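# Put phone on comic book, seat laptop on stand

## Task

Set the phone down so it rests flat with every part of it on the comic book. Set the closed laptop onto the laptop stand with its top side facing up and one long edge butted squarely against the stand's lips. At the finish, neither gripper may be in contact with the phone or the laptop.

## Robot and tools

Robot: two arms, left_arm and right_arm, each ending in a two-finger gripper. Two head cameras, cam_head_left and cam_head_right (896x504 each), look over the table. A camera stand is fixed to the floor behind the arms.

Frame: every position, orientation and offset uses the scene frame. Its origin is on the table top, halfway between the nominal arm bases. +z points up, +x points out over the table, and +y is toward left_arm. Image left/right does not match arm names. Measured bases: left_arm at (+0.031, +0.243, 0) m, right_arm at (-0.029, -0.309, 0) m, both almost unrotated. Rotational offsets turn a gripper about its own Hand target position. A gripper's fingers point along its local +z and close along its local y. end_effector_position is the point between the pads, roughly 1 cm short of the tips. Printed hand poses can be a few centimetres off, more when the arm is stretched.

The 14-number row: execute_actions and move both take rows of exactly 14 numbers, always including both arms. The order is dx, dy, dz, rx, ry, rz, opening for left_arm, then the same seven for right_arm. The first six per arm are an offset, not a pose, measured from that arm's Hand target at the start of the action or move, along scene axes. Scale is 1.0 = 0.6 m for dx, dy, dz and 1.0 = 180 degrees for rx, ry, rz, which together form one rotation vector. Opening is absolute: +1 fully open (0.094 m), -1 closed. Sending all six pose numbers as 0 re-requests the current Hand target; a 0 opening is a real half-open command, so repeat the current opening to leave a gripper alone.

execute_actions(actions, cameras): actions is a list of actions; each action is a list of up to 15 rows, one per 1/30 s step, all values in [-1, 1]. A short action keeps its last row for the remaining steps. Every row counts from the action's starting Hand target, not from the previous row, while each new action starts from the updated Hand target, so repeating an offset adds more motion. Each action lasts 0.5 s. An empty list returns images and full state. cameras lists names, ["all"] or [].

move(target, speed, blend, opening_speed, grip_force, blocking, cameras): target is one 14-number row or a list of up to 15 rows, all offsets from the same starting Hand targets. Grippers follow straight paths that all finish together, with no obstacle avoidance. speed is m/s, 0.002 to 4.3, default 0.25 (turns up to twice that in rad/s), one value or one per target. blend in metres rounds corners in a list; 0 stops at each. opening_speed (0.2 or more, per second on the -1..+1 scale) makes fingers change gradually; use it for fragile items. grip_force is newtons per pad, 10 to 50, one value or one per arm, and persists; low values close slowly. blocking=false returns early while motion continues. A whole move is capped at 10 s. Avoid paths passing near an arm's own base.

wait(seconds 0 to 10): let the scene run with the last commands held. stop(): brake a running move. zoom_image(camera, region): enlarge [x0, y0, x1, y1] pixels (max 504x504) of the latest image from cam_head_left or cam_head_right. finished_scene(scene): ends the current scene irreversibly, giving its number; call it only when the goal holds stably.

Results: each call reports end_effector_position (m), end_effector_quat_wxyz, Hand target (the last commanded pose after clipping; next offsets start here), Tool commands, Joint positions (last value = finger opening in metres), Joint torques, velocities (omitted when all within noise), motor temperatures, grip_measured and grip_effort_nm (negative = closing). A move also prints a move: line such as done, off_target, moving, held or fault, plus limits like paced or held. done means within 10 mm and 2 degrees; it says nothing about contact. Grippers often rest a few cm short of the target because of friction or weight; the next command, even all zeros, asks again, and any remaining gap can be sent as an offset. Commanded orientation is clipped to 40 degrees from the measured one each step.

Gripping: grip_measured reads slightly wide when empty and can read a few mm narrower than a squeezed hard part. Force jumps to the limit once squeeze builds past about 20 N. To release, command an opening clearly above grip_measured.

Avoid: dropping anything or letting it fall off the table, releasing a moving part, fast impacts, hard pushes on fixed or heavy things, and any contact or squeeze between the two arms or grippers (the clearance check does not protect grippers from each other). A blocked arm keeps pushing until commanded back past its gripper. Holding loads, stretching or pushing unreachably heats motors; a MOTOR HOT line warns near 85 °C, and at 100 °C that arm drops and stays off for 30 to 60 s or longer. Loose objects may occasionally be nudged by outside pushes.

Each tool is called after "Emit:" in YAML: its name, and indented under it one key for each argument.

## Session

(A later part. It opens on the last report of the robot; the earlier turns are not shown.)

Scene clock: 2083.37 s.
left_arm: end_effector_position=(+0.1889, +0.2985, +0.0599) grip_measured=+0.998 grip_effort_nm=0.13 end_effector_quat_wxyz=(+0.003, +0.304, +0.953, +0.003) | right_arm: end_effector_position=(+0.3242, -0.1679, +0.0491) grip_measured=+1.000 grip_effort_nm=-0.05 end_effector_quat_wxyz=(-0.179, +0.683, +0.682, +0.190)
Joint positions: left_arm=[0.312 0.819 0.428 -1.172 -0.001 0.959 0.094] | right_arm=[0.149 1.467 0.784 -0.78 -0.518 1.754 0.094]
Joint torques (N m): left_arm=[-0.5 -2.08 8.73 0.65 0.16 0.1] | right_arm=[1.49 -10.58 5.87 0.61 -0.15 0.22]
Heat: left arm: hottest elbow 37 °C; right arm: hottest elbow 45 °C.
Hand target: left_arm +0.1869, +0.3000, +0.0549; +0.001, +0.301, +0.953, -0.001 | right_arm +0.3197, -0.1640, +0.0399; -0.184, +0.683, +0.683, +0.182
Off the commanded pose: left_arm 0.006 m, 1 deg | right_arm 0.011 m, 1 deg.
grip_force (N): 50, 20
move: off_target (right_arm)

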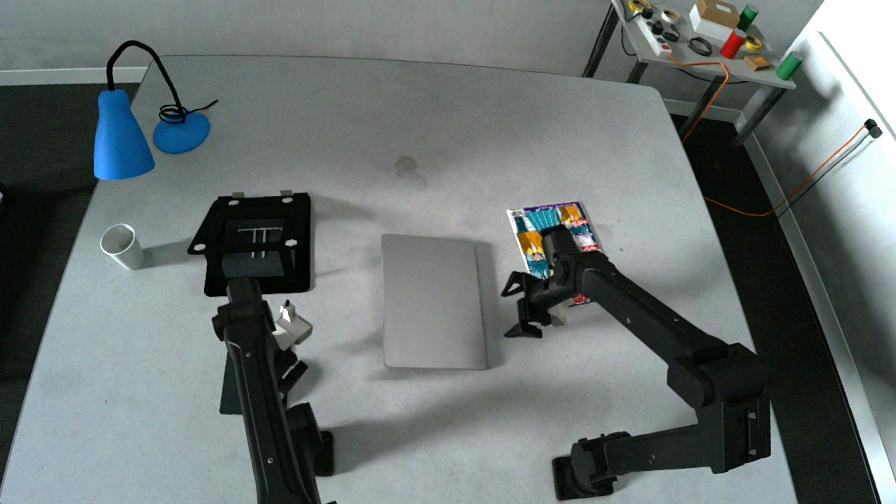

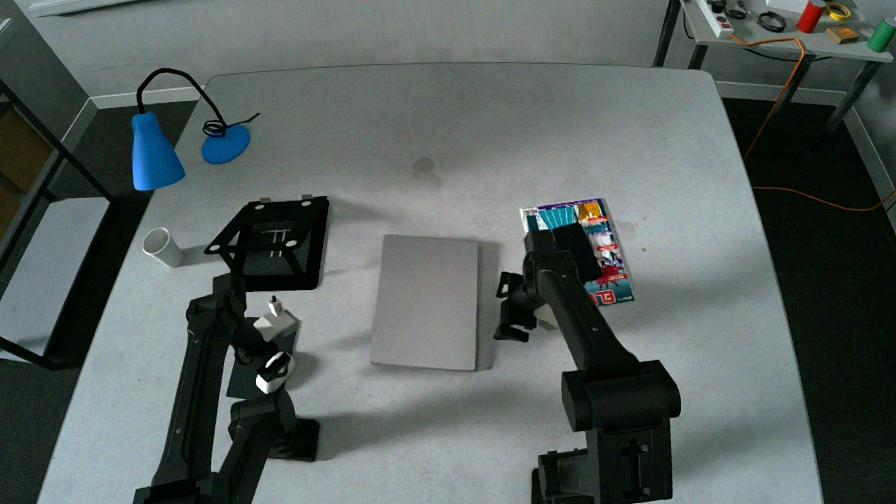

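Emit:
move:
  target:
    - [-0.0065, -0.0167, -0.0748, 0, 0, 0, 1, 0, 0, 0, 0, 0, 0, 1]
    - [-0.0065, -0.0167, -0.0748, 0, 0, 0, 0.0, 0, 0, 0, 0, 0, 0, 1]
  speed: 0.1
  grip_force: [25, 20]
  cameras: ["cam_head_left", "cam_head_right"]

Emit:
zoom_image:
  camera: "cam_head_right"
  region: [200, 280, 340, 440]

Scene clock: 2096.03 s.
left_arm: end_effector_position=(+0.1845, +0.2936, +0.0145) grip_measured=+0.250 grip_effort_nm=-0.49 end_effector_quat_wxyz=(+0.004, +0.298, +0.954, +0.003) | right_arm: end_effector_position=(+0.3242, -0.1679, +0.0491) grip_measured=+1.000 grip_effort_nm=-0.05 end_effector_quat_wxyz=(-0.179, +0.683, +0.682, +0.190)
Joint positions: left_arm=[0.293 0.896 0.326 -0.991 0 0.927 0.059] | right_arm=[0.149 1.467 0.784 -0.78 -0.518 1.754 0.094]
Joint torques (N m): left_arm=[-2.14 -2.08 7.94 0.76 0.13 -0.12] | right_arm=[1.44 -10.64 5.86 0.62 -0.15 0.22]
Heat: left arm: hottest elbow 36 °C; right arm: hottest elbow 44 °C.
Hand target: left_arm +0.1830, +0.2899, +0.0100; +0.001, +0.301, +0.953, -0.001 | right_arm +0.3197, -0.1640, +0.0399; -0.184, +0.683, +0.683, +0.182
Off the commanded pose: left_arm 0.006 m, 1 deg | right_arm 0.011 m, 1 deg.
grip_force (N): 25, 20
move: off_target (right_arm)

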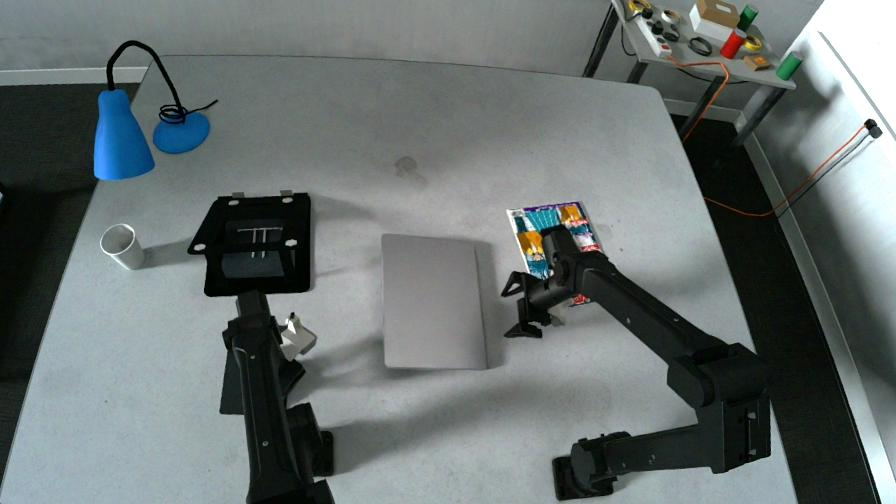

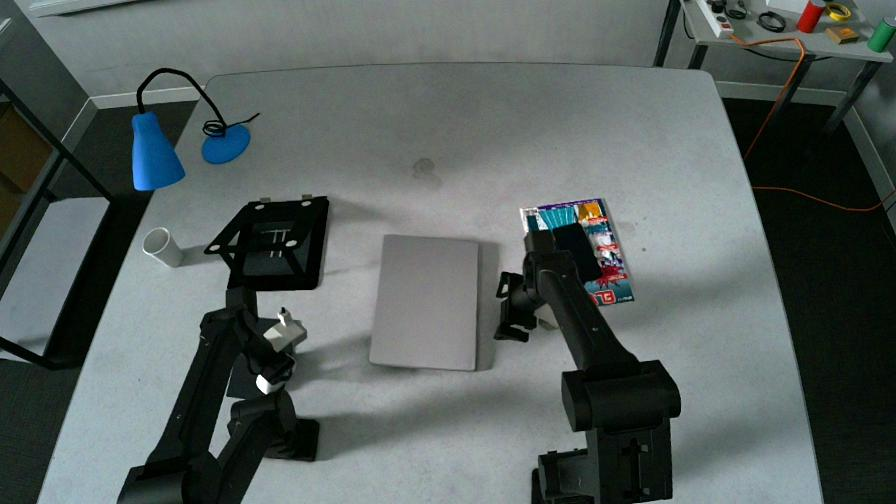

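Scaled by 3.150.

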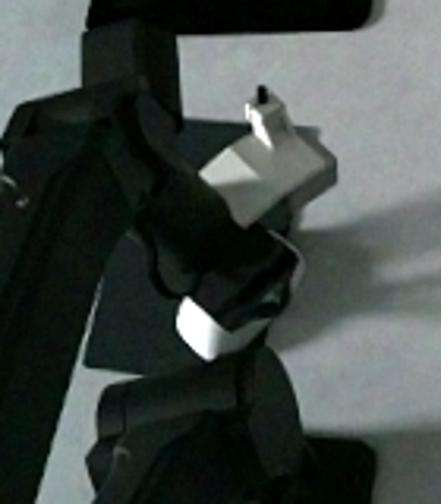

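Emit:
move:
  target:
    - [-0.0065, 0.0, 0.025, 0, 0, 0, 0.0, 0, 0, 0, 0, 0, 0, 1]
    - [0.24, -0.13, 0.04, 0, 0, 0.1, 0.0, 0, 0, 0, 0, 0, 0, 1]
    - [0.495, -0.25, 0.05, 0, 0, 0.1944, 0.0, 0, 0, 0, 0, 0, 0, 1]
  speed: 0.15
  blend: [0.01, 0.05, 0]
  cameras: ["cam_head_left", "cam_head_right"]

Emit:
zoom_image:
  camera: "cam_head_right"
  region: [260, 180, 460, 400]

Scene clock: 2105.83 s.
left_arm: end_effector_position=(+0.4541, +0.1511, +0.0237) grip_measured=+0.249 grip_effort_nm=-0.54 end_effector_quat_wxyz=(-0.021, -0.001, +1.000, +0.003) | right_arm: end_effector_position=(+0.3242, -0.1679, +0.0491) grip_measured=+1.000 grip_effort_nm=-0.05 end_effector_quat_wxyz=(-0.179, +0.683, +0.682, +0.190)
Joint positions: left_arm=[-0.239 1.695 1.061 -0.979 0.004 -0.213 0.059] | right_arm=[0.149 1.467 0.784 -0.78 -0.518 1.754 0.094]
Joint torques (N m): left_arm=[-2.32 -14.39 14.2 -0.1 -0.1 -0.04] | right_arm=[1.44 -10.64 5.87 0.64 -0.16 0.22]
Heat: left arm: hottest elbow 36 °C; right arm: hottest elbow 44 °C.
Hand target: left_arm +0.4801, +0.1399, +0.0401; +0.001, +0.001, +1.000, +0.000 | right_arm +0.3197, -0.1640, +0.0399; -0.184, +0.683, +0.683, +0.182
Off the commanded pose: left_arm 0.033 m, 3 deg | right_arm 0.011 m, 1 deg.
grip_force (N): 25, 20
move: off_target (left_arm, right_arm); blend cut to 0.0076 m at target 1

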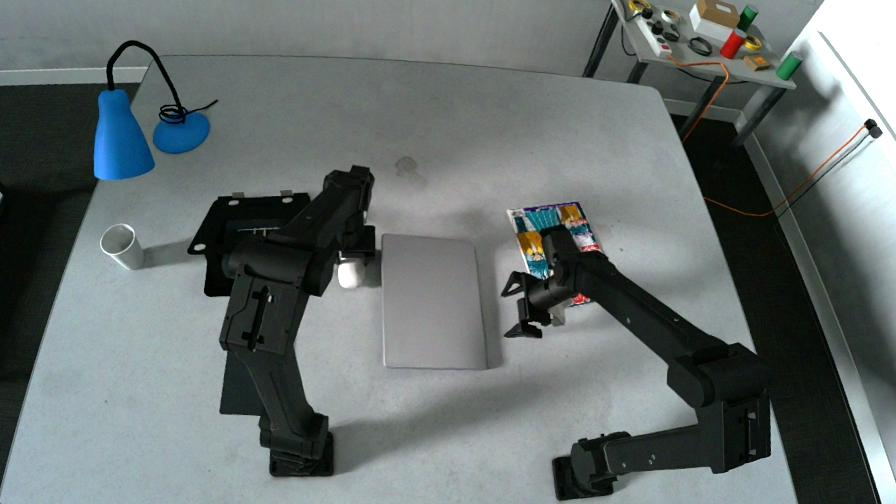

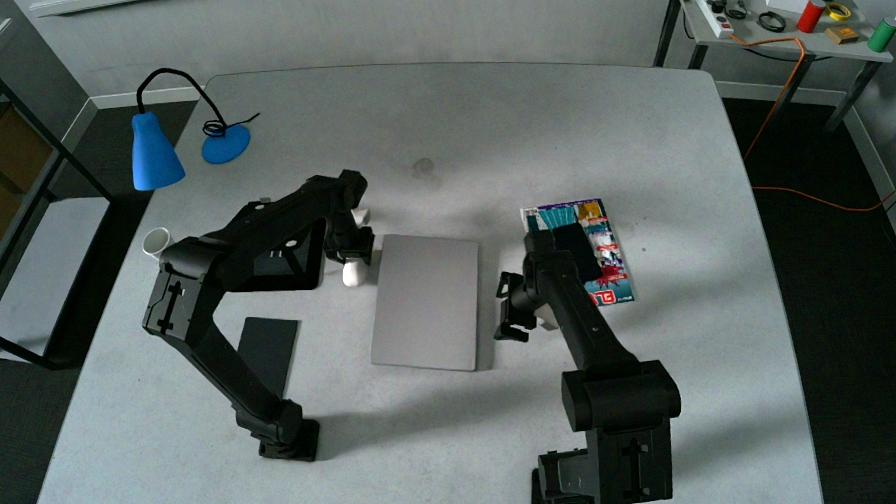

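Scaled by 2.291.

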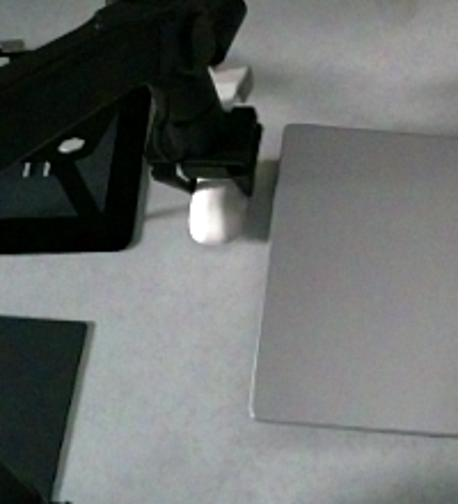

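Emit:
move:
  target:
    - [0.055, -0.03, 0.0, 0, 0, 0, 0.0, 0, 0, 0, 0, 0, 0, 1]
    - [0.055, -0.03, -0.022, 0, 0, 0, 0.0, 0, 0, 0, 0, 0, 0, 1]
  speed: 0.12
  cameras: ["cam_head_left", "cam_head_right"]

Emit:
zoom_image:
  camera: "cam_head_right"
  region: [260, 180, 460, 400]

Scene clock: 2114.63 s.
left_arm: end_effector_position=(+0.4872, +0.1340, +0.0156) grip_measured=+0.249 grip_effort_nm=-0.54 end_effector_quat_wxyz=(-0.027, -0.001, +1.000, +0.004) | right_arm: end_effector_position=(+0.3242, -0.1679, +0.0491) grip_measured=+1.000 grip_effort_nm=-0.05 end_effector_quat_wxyz=(-0.179, +0.683, +0.682, +0.190)
Joint positions: left_arm=[-0.26 1.793 1.174 -1.005 0.004 -0.234 0.059] | right_arm=[0.149 1.467 0.784 -0.78 -0.518 1.754 0.094]
Joint torques (N m): left_arm=[-2.32 -17.2 13.37 0.83 -0.16 -0.02] | right_arm=[1.44 -10.7 5.86 0.62 -0.15 0.22]
Heat: left arm: hottest elbow 38 °C; right arm: hottest elbow 43 °C.
Hand target: left_arm +0.5131, +0.1220, +0.0268; +0.001, +0.001, +1.000, +0.000 | right_arm +0.3197, -0.1640, +0.0399; -0.184, +0.683, +0.683, +0.182
Off the commanded pose: left_arm 0.031 m, 3 deg | right_arm 0.011 m, 1 deg.
grip_force (N): 25, 20
move: off_target (left_arm, right_arm)

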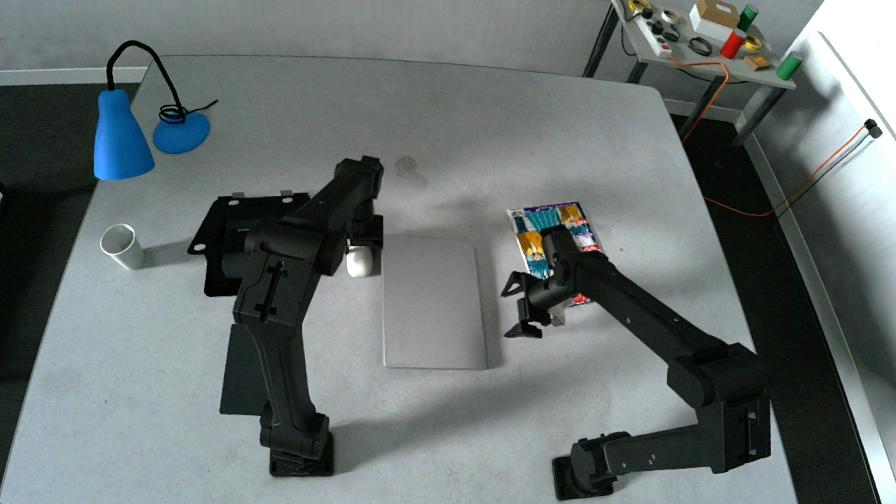

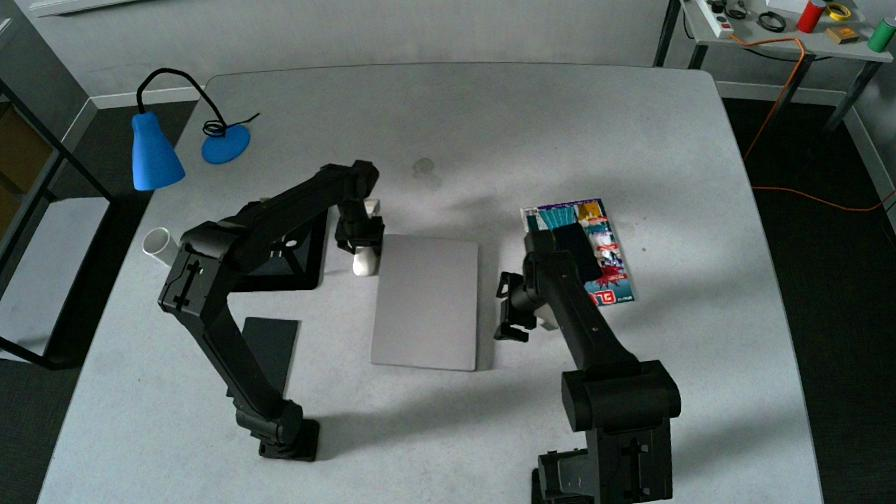

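Scaled by 2.291.

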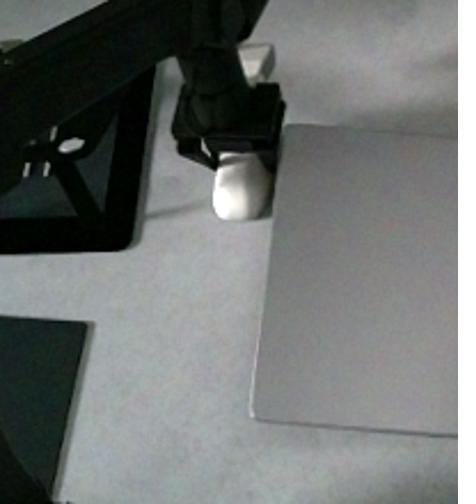

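Emit:
move:
  target:
    - [0, 0, -0.012, 0, 0, 0, 0.0, 0, 0, 0, 0, 0, 0, 1]
    - [0, 0.003, -0.012, 0, 0, 0, 0.4, 0, 0, 0, 0, 0, 0, 1]
    - [0, 0.003, 0.15, 0, 0, 0, 0.4, 0, 0, 0, 0, 0, 0, 1]
  speed: 0.12
  grip_force: [50, 50]
  opening_speed: 0.4
  cameras: ["cam_head_left", "cam_head_right"]

Emit:
zoom_image:
  camera: "cam_head_right"
  region: [260, 180, 460, 400]

Scene clock: 2124.23 s.
left_arm: end_effector_position=(+0.4911, +0.1337, +0.0887) grip_measured=+0.398 grip_effort_nm=0.13 end_effector_quat_wxyz=(-0.031, -0.001, +0.999, +0.007) | right_arm: end_effector_position=(+0.3242, -0.1679, +0.0491) grip_measured=+1.000 grip_effort_nm=-0.05 end_effector_quat_wxyz=(-0.179, +0.683, +0.682, +0.190)
Joint positions: left_arm=[-0.26 1.711 1.279 -1.202 0 -0.234 0.066] | right_arm=[0.149 1.467 0.784 -0.78 -0.518 1.754 0.094]
Joint torques (N m): left_arm=[-2.14 -17.96 15.06 -0.16 -0.04 -0.08] | right_arm=[1.49 -10.58 5.87 0.62 -0.15 0.23]
Heat: left arm: hottest elbow 38 °C; right arm: hottest elbow 43 °C.
Hand target: left_arm +0.5131, +0.1238, +0.1168; +0.001, +0.001, +1.000, +0.000 | right_arm +0.3197, -0.1640, +0.0399; -0.184, +0.683, +0.683, +0.182
Off the commanded pose: left_arm 0.037 m, 4 deg | right_arm 0.011 m, 1 deg.
move: off_target (left_arm, right_arm); target 2's new opening was sent with left_arm's hand 0.024 m and 2 deg from that target

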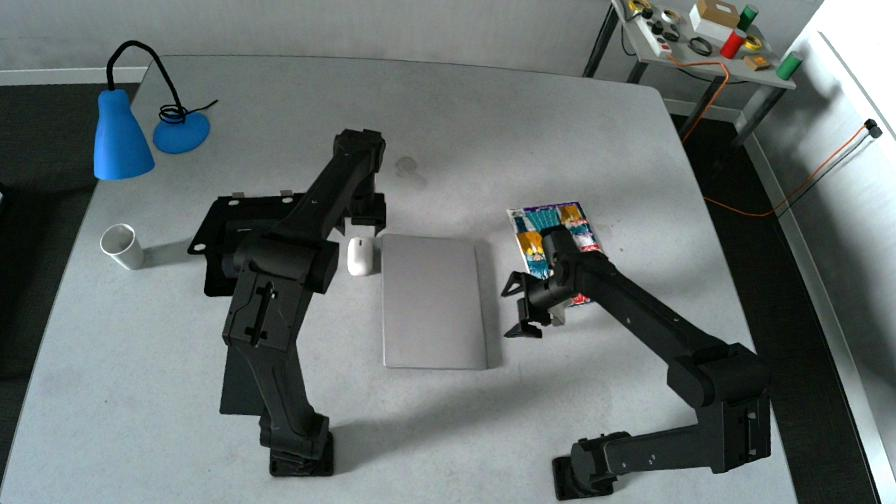

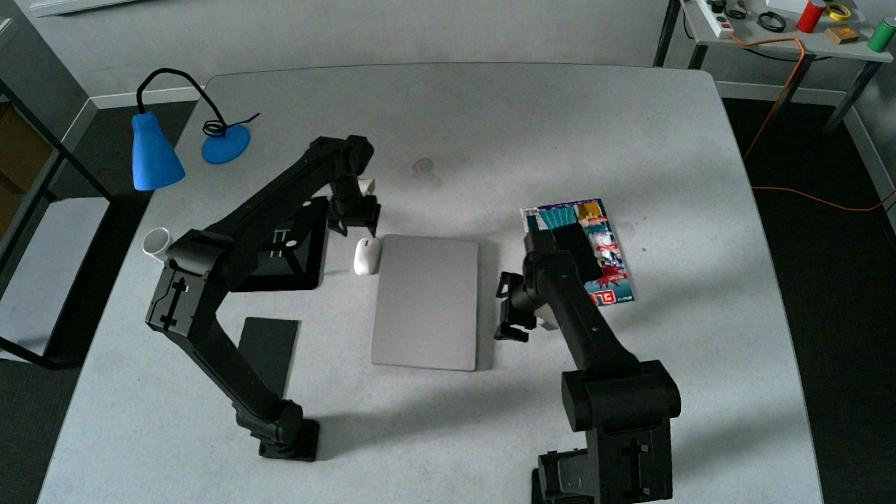

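Scaled by 2.291.

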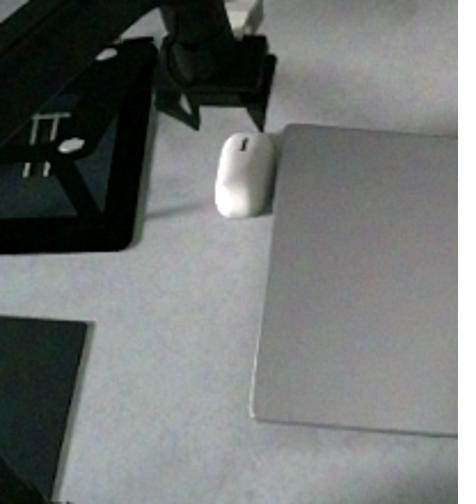

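Emit:
move:
  target:
    - [-0.1885, 0.1603, 0.1387, -0.236, -0.0977, 0.0977, 1, 0, 0.01, -0.02, 0, 0, 0, 1]
    - [-0.305, 0.1603, 0.1387, -0.4719, -0.1954, 0.1954, 1, 0, 0.02, -0.05, 0, 0, 0, 1]
    - [-0.3385, 0.077, 0.0053, -0.4969, -0.0654, 0.0654, 1, 0, 0.02, -0.055, 0, 0, 0, 1]
  speed: 0.25
  blend: [0.04, 0.02, 0]
  cameras: ["cam_head_left", "cam_head_right"]

Scene clock: 2154.67 s.
left_arm: end_effector_position=(+0.3123, +0.1735, +0.1217) grip_measured=+0.998 grip_effort_nm=0.13 end_effector_quat_wxyz=(+0.146, -0.144, +0.695, -0.689) | right_arm: end_effector_position=(+0.3274, -0.1554, +0.0187) grip_measured=+1.000 grip_effort_nm=-0.05 end_effector_quat_wxyz=(-0.177, +0.682, +0.683, +0.194)
Joint positions: left_arm=[0.376 1.34 0.251 0.293 1.559 -0.769 0.094] | right_arm=[0.181 1.538 0.757 -0.656 -0.515 1.791 0.094]
Joint torques (N m): left_arm=[-2.9 -6.12 5.9 1.13 0.57 0.18] | right_arm=[1.44 -10.87 5.09 0.66 -0.15 0.22]
Motor temperatures (°C): left_arm=[22 28 40 23 28 23 26] | right_arm=[26 35 42 25 28 23 24]
Heat: left arm: hottest elbow 40 °C; right arm: hottest elbow 42 °C.
Hand target: left_arm +0.3100, +0.1700, +0.1201; +0.094, -0.093, +0.701, -0.701 | right_arm +0.3197, -0.1521, +0.0068; -0.184, +0.683, +0.683, +0.182
Off the commanded pose: left_arm 0.005 m, 9 deg | right_arm 0.015 m, 2 deg.
joint sent to its limit (left arm) — joint 5 (wrist yaw), upper limit. The joint targets are off in orientation, not in position.
move: off_target (left_arm, right_arm)

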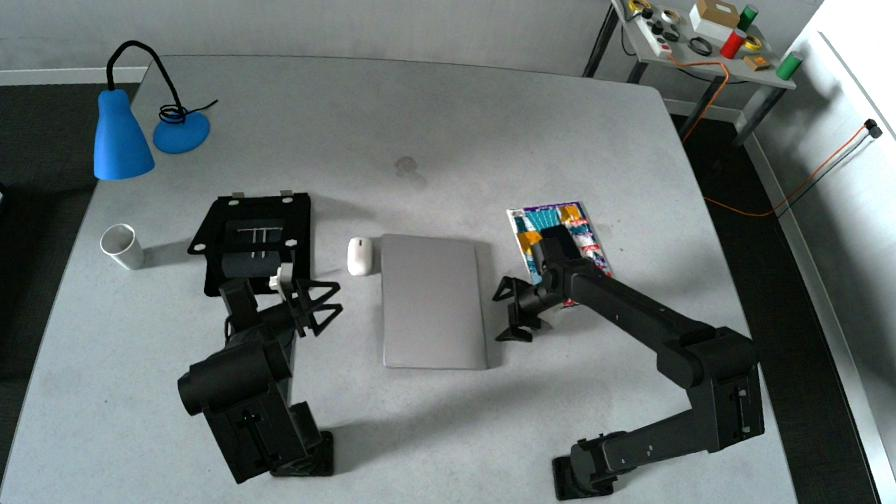

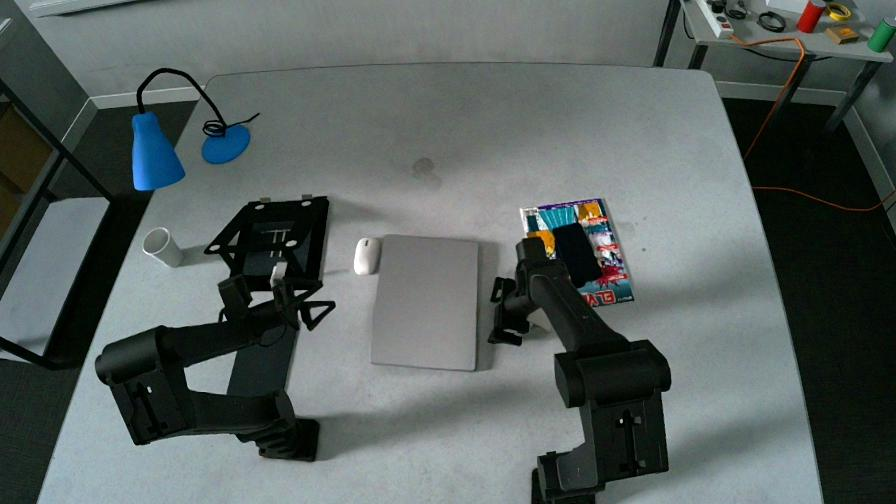

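Emit:
move:
  target:
    - [0.0833, 0.0167, 0.0167, 0, 0, 0.1667, 1, -0.005, 0, 0, 0, 0, 0, 1]
  speed: 0.2

Scene clock: 2166.40 s.
left_arm: end_effector_position=(+0.3638, +0.1857, +0.1319) grip_measured=+0.998 grip_effort_nm=0.13 end_effector_quat_wxyz=(+0.278, -0.272, +0.653, -0.650) | right_arm: end_effector_position=(+0.3234, -0.1555, +0.0162) grip_measured=+1.000 grip_effort_nm=-0.05 end_effector_quat_wxyz=(-0.179, +0.683, +0.682, +0.190)
Joint positions: left_arm=[0.272 1.559 0.142 1.414 1.072 -1.559 0.094] | right_arm=[0.183 1.538 0.748 -0.654 -0.514 1.793 0.094]
Joint torques (N m): left_arm=[-2.32 -6.48 2.59 2.4 -0.12 0] | right_arm=[1.49 -11.28 5.05 0.75 -0.15 0.23]
Heat: left arm: hottest elbow 38 °C; right arm: hottest elbow 41 °C.
Hand target: left_arm +0.3600, +0.1800, +0.1302; +0.272, -0.271, +0.653, -0.653 | right_arm +0.3167, -0.1520, +0.0068; -0.184, +0.683, +0.683, +0.182
Off the commanded pose: left_arm 0.007 m, 1 deg | right_arm 0.012 m, 1 deg.
move: off_target (right_arm)

Emit:
move:
  target:
    - [-0.005, -0.05, -0.05, 0, 0, -0.1389, 1, 0.025, 0, 0, 0, 0, 0, 1]
    - [-0.005, -0.0917, -0.115, 0, 0, -0.1389, 1, 0.05, 0.0, 0, 0, 0, 0, 1]
  speed: 0.15
  blend: [0.02, 0]
  cameras: ["cam_head_left", "cam_head_right"]

Emit:
zoom_image:
  camera: "cam_head_right"
  region: [260, 200, 560, 400]

Scene clock: 2180.67 s.
left_arm: end_effector_position=(+0.3527, +0.1309, +0.0709) grip_measured=+0.998 grip_effort_nm=0.15 end_effector_quat_wxyz=(+0.128, -0.127, +0.700, -0.691) | right_arm: end_effector_position=(+0.3360, -0.1521, +0.0139) grip_measured=+1.000 grip_effort_nm=-0.05 end_effector_quat_wxyz=(-0.181, +0.679, +0.685, +0.191)
Joint positions: left_arm=[0.166 1.941 0.289 1.582 1.402 -1.497 0.094] | right_arm=[0.183 1.576 0.785 -0.656 -0.521 1.783 0.094]
Joint torques (N m): left_arm=[-3.31 -6.89 2.26 1.46 -0.36 0.24] | right_arm=[0.38 -9.64 8.49 -0.08 -0.01 0.15]
Heat: left arm: hottest elbow 36 °C; right arm: hottest elbow 41 °C.
Hand target: left_arm +0.3569, +0.1249, +0.0611; +0.124, -0.123, +0.696, -0.696 | right_arm +0.3467, -0.1520, +0.0068; -0.184, +0.683, +0.683, +0.182
Off the commanded pose: left_arm 0.012 m, 1 deg | right_arm 0.013 m, 1 deg.
joint sent to its limit (left arm) — joint 4 (wrist pitch), upper limit. The joint targets still meet the commanded pose.
move: off_target (left_arm, right_arm)

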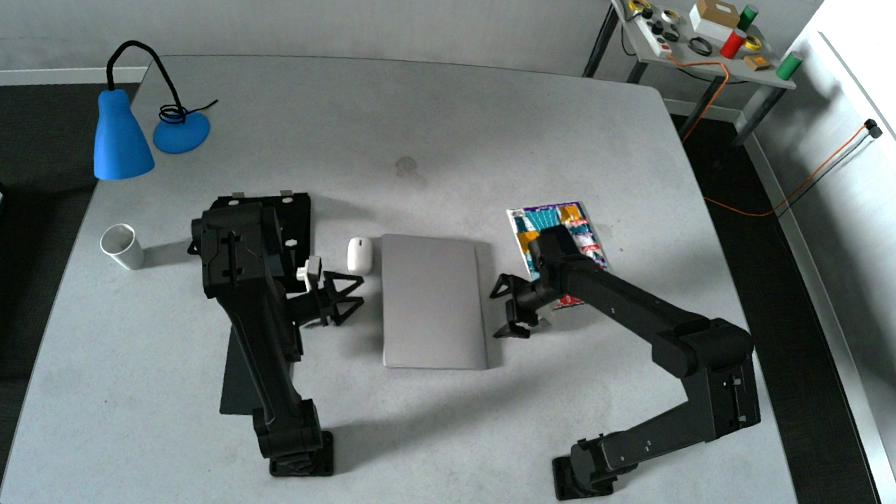

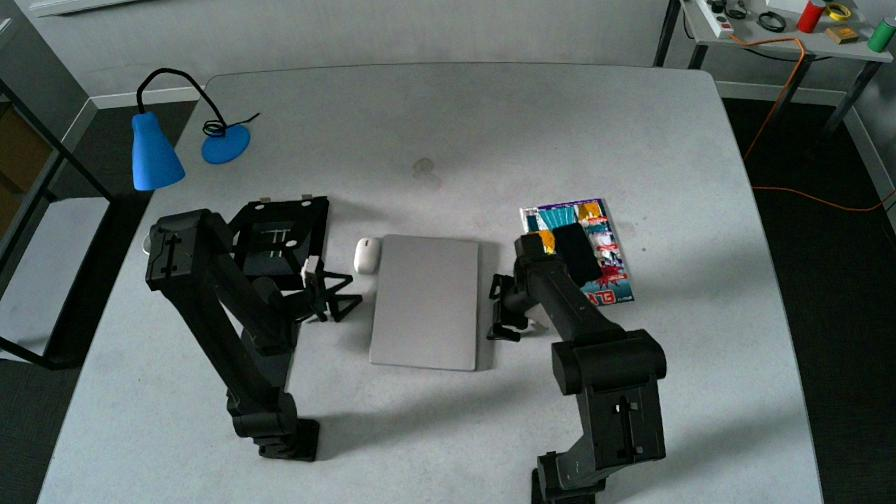

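Scaled by 1.680.

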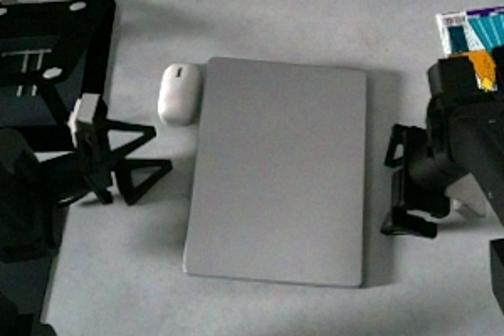

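Emit:
move:
  target:
    - [0, -0.02, -0.02, 0, 0, 0, 1, 0.015, 0.02, 0, 0, 0, 0, 1]
    - [0, -0.0665, -0.02, 0, 0, 0, 1, 0.015, 0.045, 0, 0, 0, 0, 1]
  speed: 0.06
  blend: [0.005, 0]
  cameras: ["cam_head_left", "cam_head_right"]

Emit:
zoom_image:
  camera: "cam_head_right"
  region: [260, 200, 560, 400]

Scene clock: 2191.73 s.
left_arm: end_effector_position=(+0.3639, +0.0995, +0.0703) grip_measured=+0.998 grip_effort_nm=0.16 end_effector_quat_wxyz=(+0.136, -0.129, +0.701, -0.688) | right_arm: end_effector_position=(+0.3469, -0.1346, +0.0145) grip_measured=+1.000 grip_effort_nm=-0.05 end_effector_quat_wxyz=(-0.181, +0.684, +0.681, +0.188)
Joint positions: left_arm=[0.042 1.943 0.301 1.586 1.262 -1.504 0.094] | right_arm=[0.225 1.603 0.823 -0.647 -0.51 1.842 0.094]
Joint torques (N m): left_arm=[-4.66 -6.36 1.31 1.36 -0.35 0.54] | right_arm=[1.85 -10.4 8.28 0.54 -0.11 0.28]
Motor temperatures (°C): left_arm=[22 26 35 24 28 24 26] | right_arm=[26 35 41 25 27 23 24]
Heat: left arm: hottest elbow 35 °C; right arm: hottest elbow 41 °C.
Hand target: left_arm +0.3570, +0.0851, +0.0491; +0.124, -0.123, +0.696, -0.696 | right_arm +0.3558, -0.1251, +0.0068; -0.184, +0.683, +0.683, +0.182
Off the commanded pose: left_arm 0.027 m, 2 deg | right_arm 0.015 m, 1 deg.
joint read past its limit (left arm) — joint 4 (wrist pitch), upper limit.
joint sent to its limit (left arm) — joint 4 (wrist pitch), upper limit. The joint targets still meet the commanded pose.
move: off_target (left_arm, right_arm)

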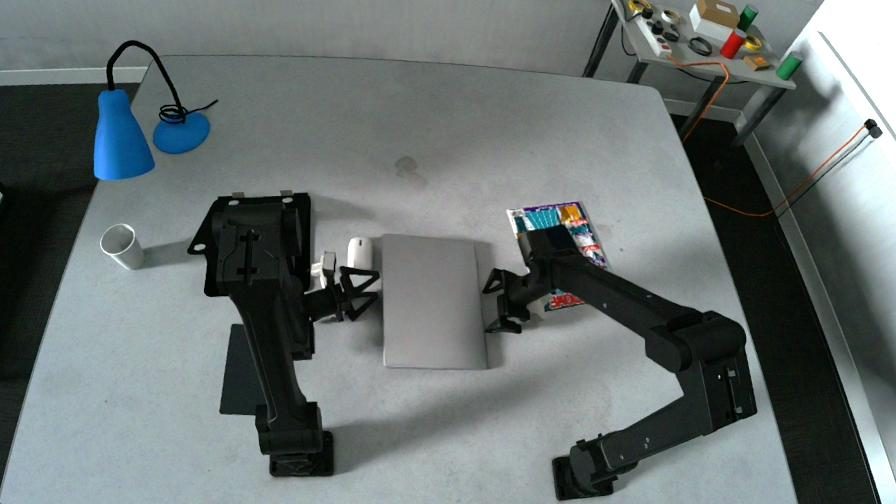

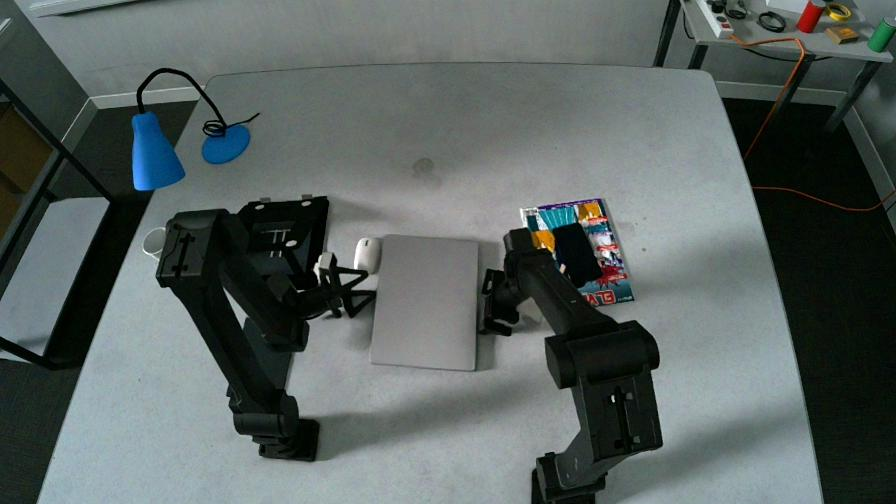

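Scaled by 1.680.

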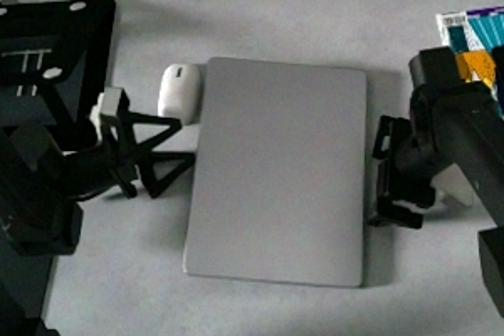

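Emit:
move:
  target:
    - [0, 0.04, 0.035, 0.047, 0.0171, 0, 1, 0, 0.0, 0, 0, 0, 0, 1]
    - [0, 0.02, 0.008, 0.047, 0.0171, 0, 1, 0, 0.0, 0, 0, 0, 0, 1]
  speed: 0.08
  cameras: ["cam_head_left", "cam_head_right"]

Emit:
zoom_image:
  camera: "cam_head_right"
  region: [260, 200, 560, 400]

Scene clock: 2210.70 s.
left_arm: end_effector_position=(+0.3556, +0.1023, +0.0615) grip_measured=+0.998 grip_effort_nm=0.13 end_effector_quat_wxyz=(+0.119, -0.134, +0.746, -0.642) | right_arm: end_effector_position=(+0.3469, -0.1346, +0.0145) grip_measured=+1.000 grip_effort_nm=-0.05 end_effector_quat_wxyz=(-0.181, +0.684, +0.681, +0.188)
Joint positions: left_arm=[0.051 1.688 0.292 0.9 1.254 -1.091 0.094] | right_arm=[0.225 1.603 0.823 -0.647 -0.51 1.843 0.094]
Joint torques (N m): left_arm=[-3.08 -7.3 4.03 1.85 -0.28 0.21] | right_arm=[1.85 -10.34 8.27 0.55 -0.11 0.27]
Heat: left arm: hottest elbow 34 °C; right arm: hottest elbow 43 °C.
Hand target: left_arm +0.3570, +0.0970, +0.0540; +0.114, -0.132, +0.748, -0.640 | right_arm +0.3558, -0.1251, +0.0068; -0.184, +0.683, +0.683, +0.182
Off the commanded pose: left_arm 0.009 m, 1 deg | right_arm 0.015 m, 1 deg.
move: off_target (right_arm)

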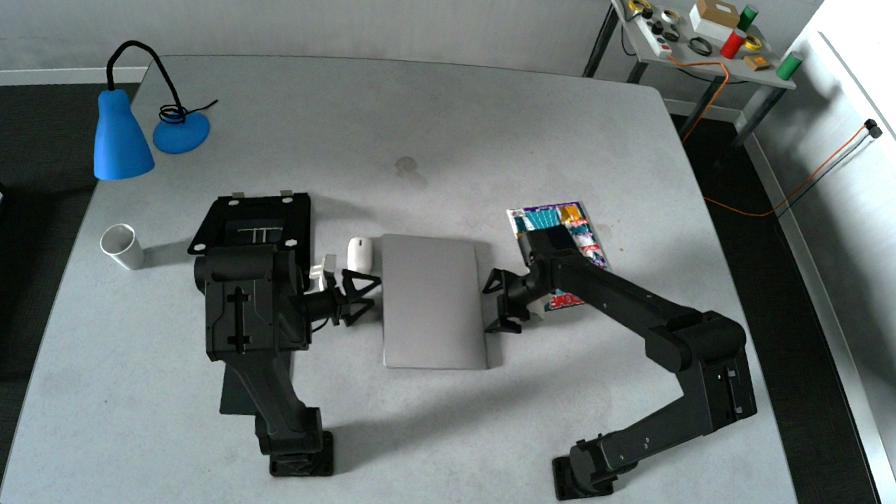

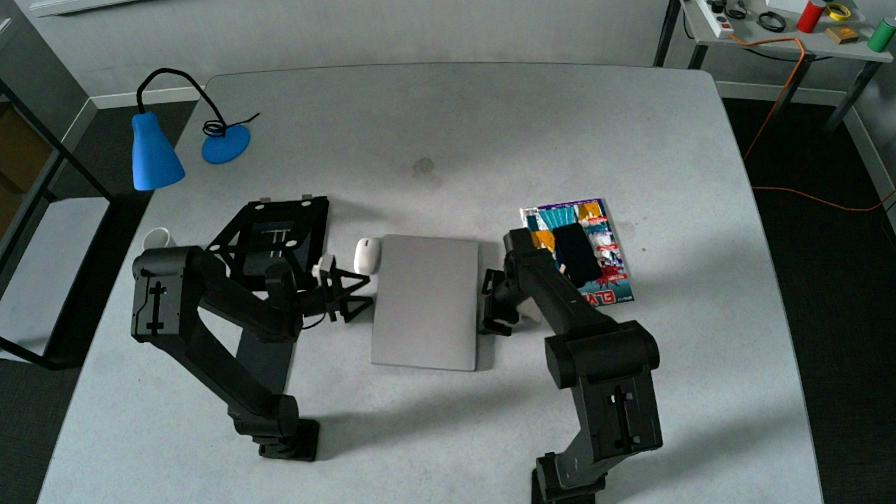

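Scaled by 1.680.

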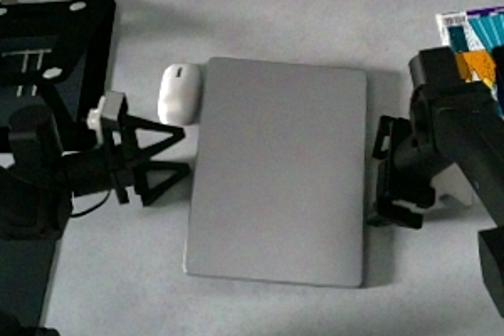

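Emit:
move:
  target:
    - [0, -0.02, 0.0, 0, 0, 0, 1, 0, 0.0, 0, 0, 0, 0, 1]
    - [0, -0.05, 0.0, 0, 0, 0, 1, 0, 0.033, 0, 0, 0, 0, 1]
  speed: 0.08
  cameras: ["cam_head_left", "cam_head_right"]

Emit:
zoom_image:
  camera: "cam_head_right"
  region: [260, 200, 560, 400]

Scene clock: 2220.50 s.
left_arm: end_effector_position=(+0.3615, +0.0742, +0.0626) grip_measured=+0.998 grip_effort_nm=0.13 end_effector_quat_wxyz=(+0.127, -0.132, +0.745, -0.641) | right_arm: end_effector_position=(+0.3469, -0.1223, +0.0144) grip_measured=+1.000 grip_effort_nm=-0.05 end_effector_quat_wxyz=(-0.176, +0.683, +0.684, +0.186)
Joint positions: left_arm=[-0.057 1.733 0.292 1.079 1.147 -1.218 0.094] | right_arm=[0.26 1.605 0.827 -0.631 -0.494 1.876 0.094]
Joint torques (N m): left_arm=[-2.73 -7.94 2.77 1.76 -0.08 0.09] | right_arm=[2.73 -10.05 8.61 0.83 -0.41 0.45]
Heat: left arm: hottest elbow 33 °C; right arm: hottest elbow 44 °C.
Hand target: left_arm +0.3570, +0.0671, +0.0539; +0.115, -0.132, +0.748, -0.640 | right_arm +0.3557, -0.1052, +0.0069; -0.184, +0.683, +0.683, +0.182
Off the commanded pose: left_arm 0.012 m, 1 deg | right_arm 0.021 m, 1 deg.
move: off_target (left_arm, right_arm)

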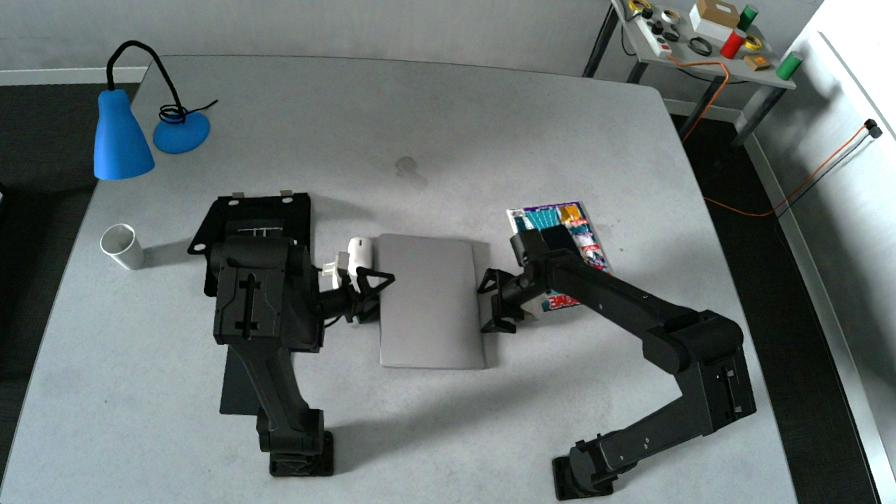

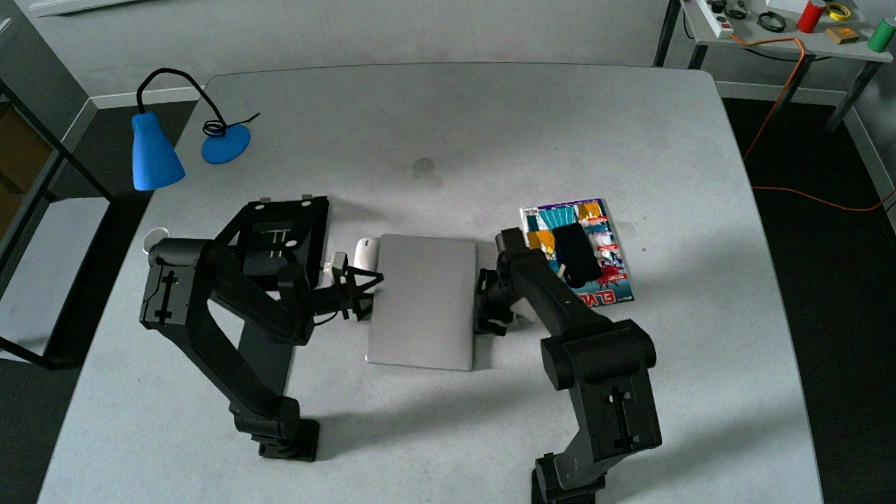

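Scaled by 1.680.

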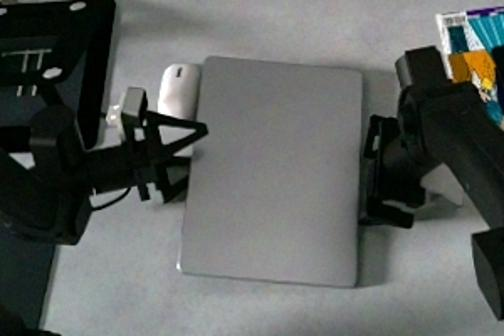

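Emit:
zoom_image:
  camera: "cam_head_right"
  region: [310, 230, 410, 340]

Emit:
zoom_image:
  camera: "cam_head_left"
  region: [310, 230, 410, 340]

Scaled by 4.582.

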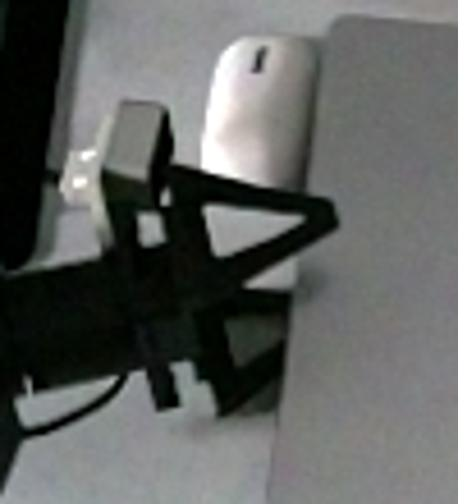

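Scaled by 4.582.

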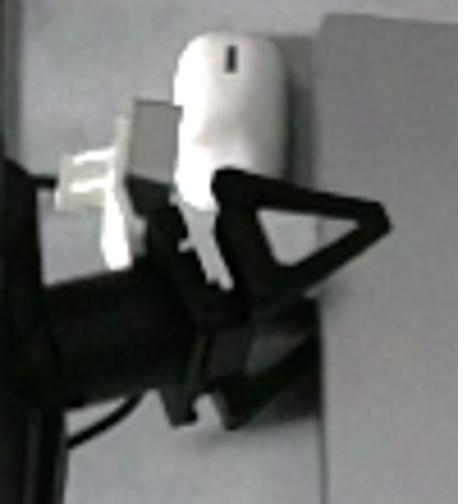

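Emit:
move:
  target: [0, 0, 0, 0, 0, 0, -0.7, 0, 0, 0, 0, 0, 0, 1]
  speed: 0.1
  grip_force: [35, 20]
  cameras: ["cam_head_left", "cam_head_right"]

Emit:
zoom_image:
  camera: "cam_head_right"
  region: [310, 220, 490, 400]

Scene clock: 2245.17 s.
left_arm: end_effector_position=(+0.3597, +0.0725, +0.0513) grip_measured=-0.614 grip_effort_nm=-0.73 end_effector_quat_wxyz=(+0.125, -0.133, +0.751, -0.634) | right_arm: end_effector_position=(+0.3469, -0.1222, +0.0144) grip_measured=+1.000 grip_effort_nm=-0.05 end_effector_quat_wxyz=(-0.176, +0.684, +0.683, +0.186)
Joint positions: left_arm=[-0.065 1.767 0.292 1.079 1.133 -1.189 0.018] | right_arm=[0.26 1.605 0.827 -0.63 -0.494 1.88 0.094]
Joint torques (N m): left_arm=[-2.9 -10.58 2.5 1.88 0.43 -0.16] | right_arm=[2.61 -10.17 8.61 0.79 -0.41 0.41]
Heat: left arm: hottest elbow 33 °C; right arm: hottest elbow 44 °C.
Hand target: left_arm +0.3570, +0.0671, +0.0539; +0.115, -0.132, +0.748, -0.640 | right_arm +0.3557, -0.1052, +0.0069; -0.184, +0.683, +0.683, +0.182
Off the commanded pose: left_arm 0.007 m, 1 deg | right_arm 0.021 m, 1 deg.
grip_force (N): 35, 20
move: off_target (right_arm)

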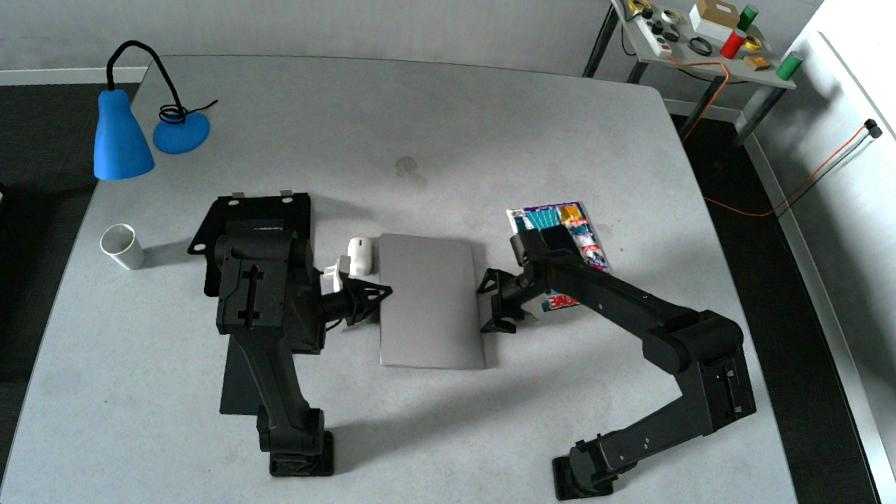

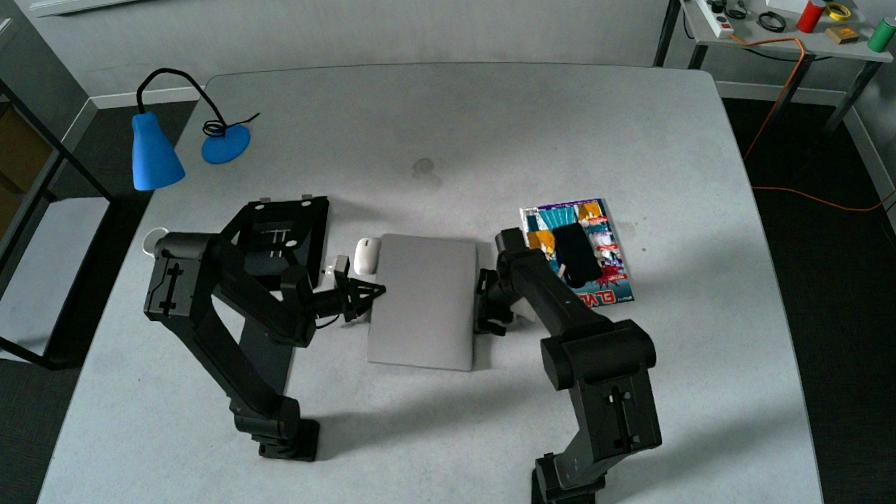

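Scaled by 2.800.

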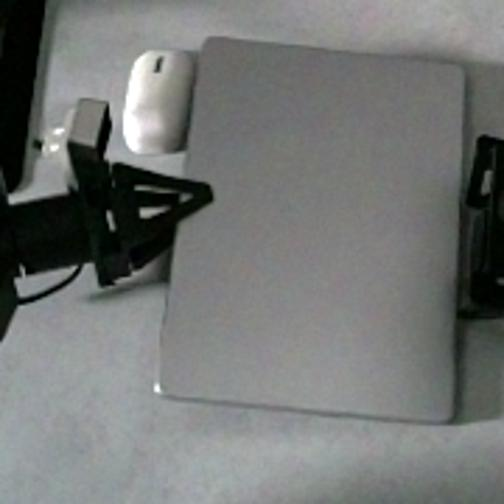

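Emit:
move:
  target:
    - [0, -0.0285, 0.105, 0.111, 0, 0, -0.75, 0, -0.08, 0.03, 0, 0, 0, 1]
    - [0, -0.095, 0.1985, 0.222, 0, 0, -0.75, -0.02, -0.18, 0.12, 0, 0, 0, 1]
    - [0, -0.1785, 0.272, 0.333, 0, 0, -0.75, -0.1, -0.27, 0.2, 0, 0, 0, 1]
    - [0, -0.212, 0.365, 0.433, 0, 0, -0.75, -0.22, -0.36, 0.25, 0, 0, 0, 1]
  speed: 0.2
  blend: [0.02, 0.03, 0.03, 0]
  grip_force: [50, 20]
  cameras: ["cam_head_left", "cam_head_right"]

Scene clock: 2294.27 s.
left_arm: end_effector_position=(+0.3384, -0.0367, +0.2090) grip_measured=-0.636 grip_effort_nm=-1.01 end_effector_quat_wxyz=(+0.130, -0.023, +0.991, +0.017) | right_arm: end_effector_position=(+0.2305, -0.3199, +0.1580) grip_measured=+1.000 grip_effort_nm=-0.05 end_effector_quat_wxyz=(-0.181, +0.680, +0.686, +0.183)
Joint positions: left_arm=[-0.855 1.34 1.17 -1.252 -0.217 -0.856 0.017] | right_arm=[-0.362 1.152 0.824 -1.441 -0.486 1.157 0.094]
Joint torques (N m): left_arm=[-2.32 -14.27 21.96 -0.59 -0.49 -0.03] | right_arm=[-0.38 -8.76 6.63 -0.59 -0.13 0.09]
Heat: left arm: hottest elbow 33 °C; right arm: hottest elbow 44 °C.
Hand target: left_arm +0.3570, -0.0601, +0.2729; +0.172, -0.031, +0.984, -0.027 | right_arm +0.2237, -0.3212, +0.1570; -0.184, +0.683, +0.683, +0.182
Off the commanded pose: left_arm 0.071 m, 7 deg | right_arm 0.007 m, 1 deg.
grip_force (N): 50, 20
move: off_target (left_arm)

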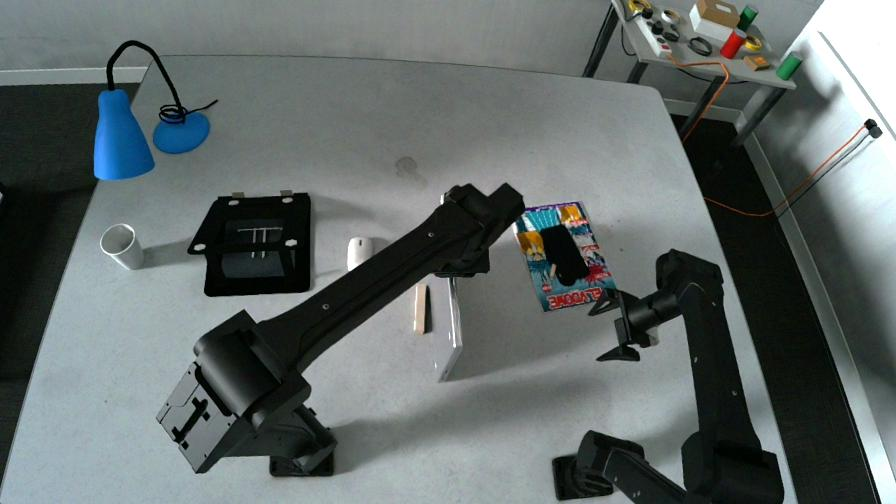

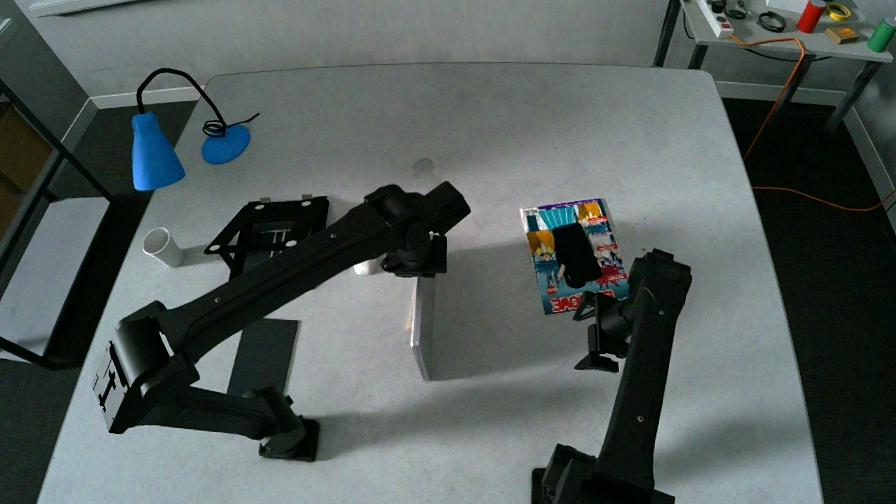

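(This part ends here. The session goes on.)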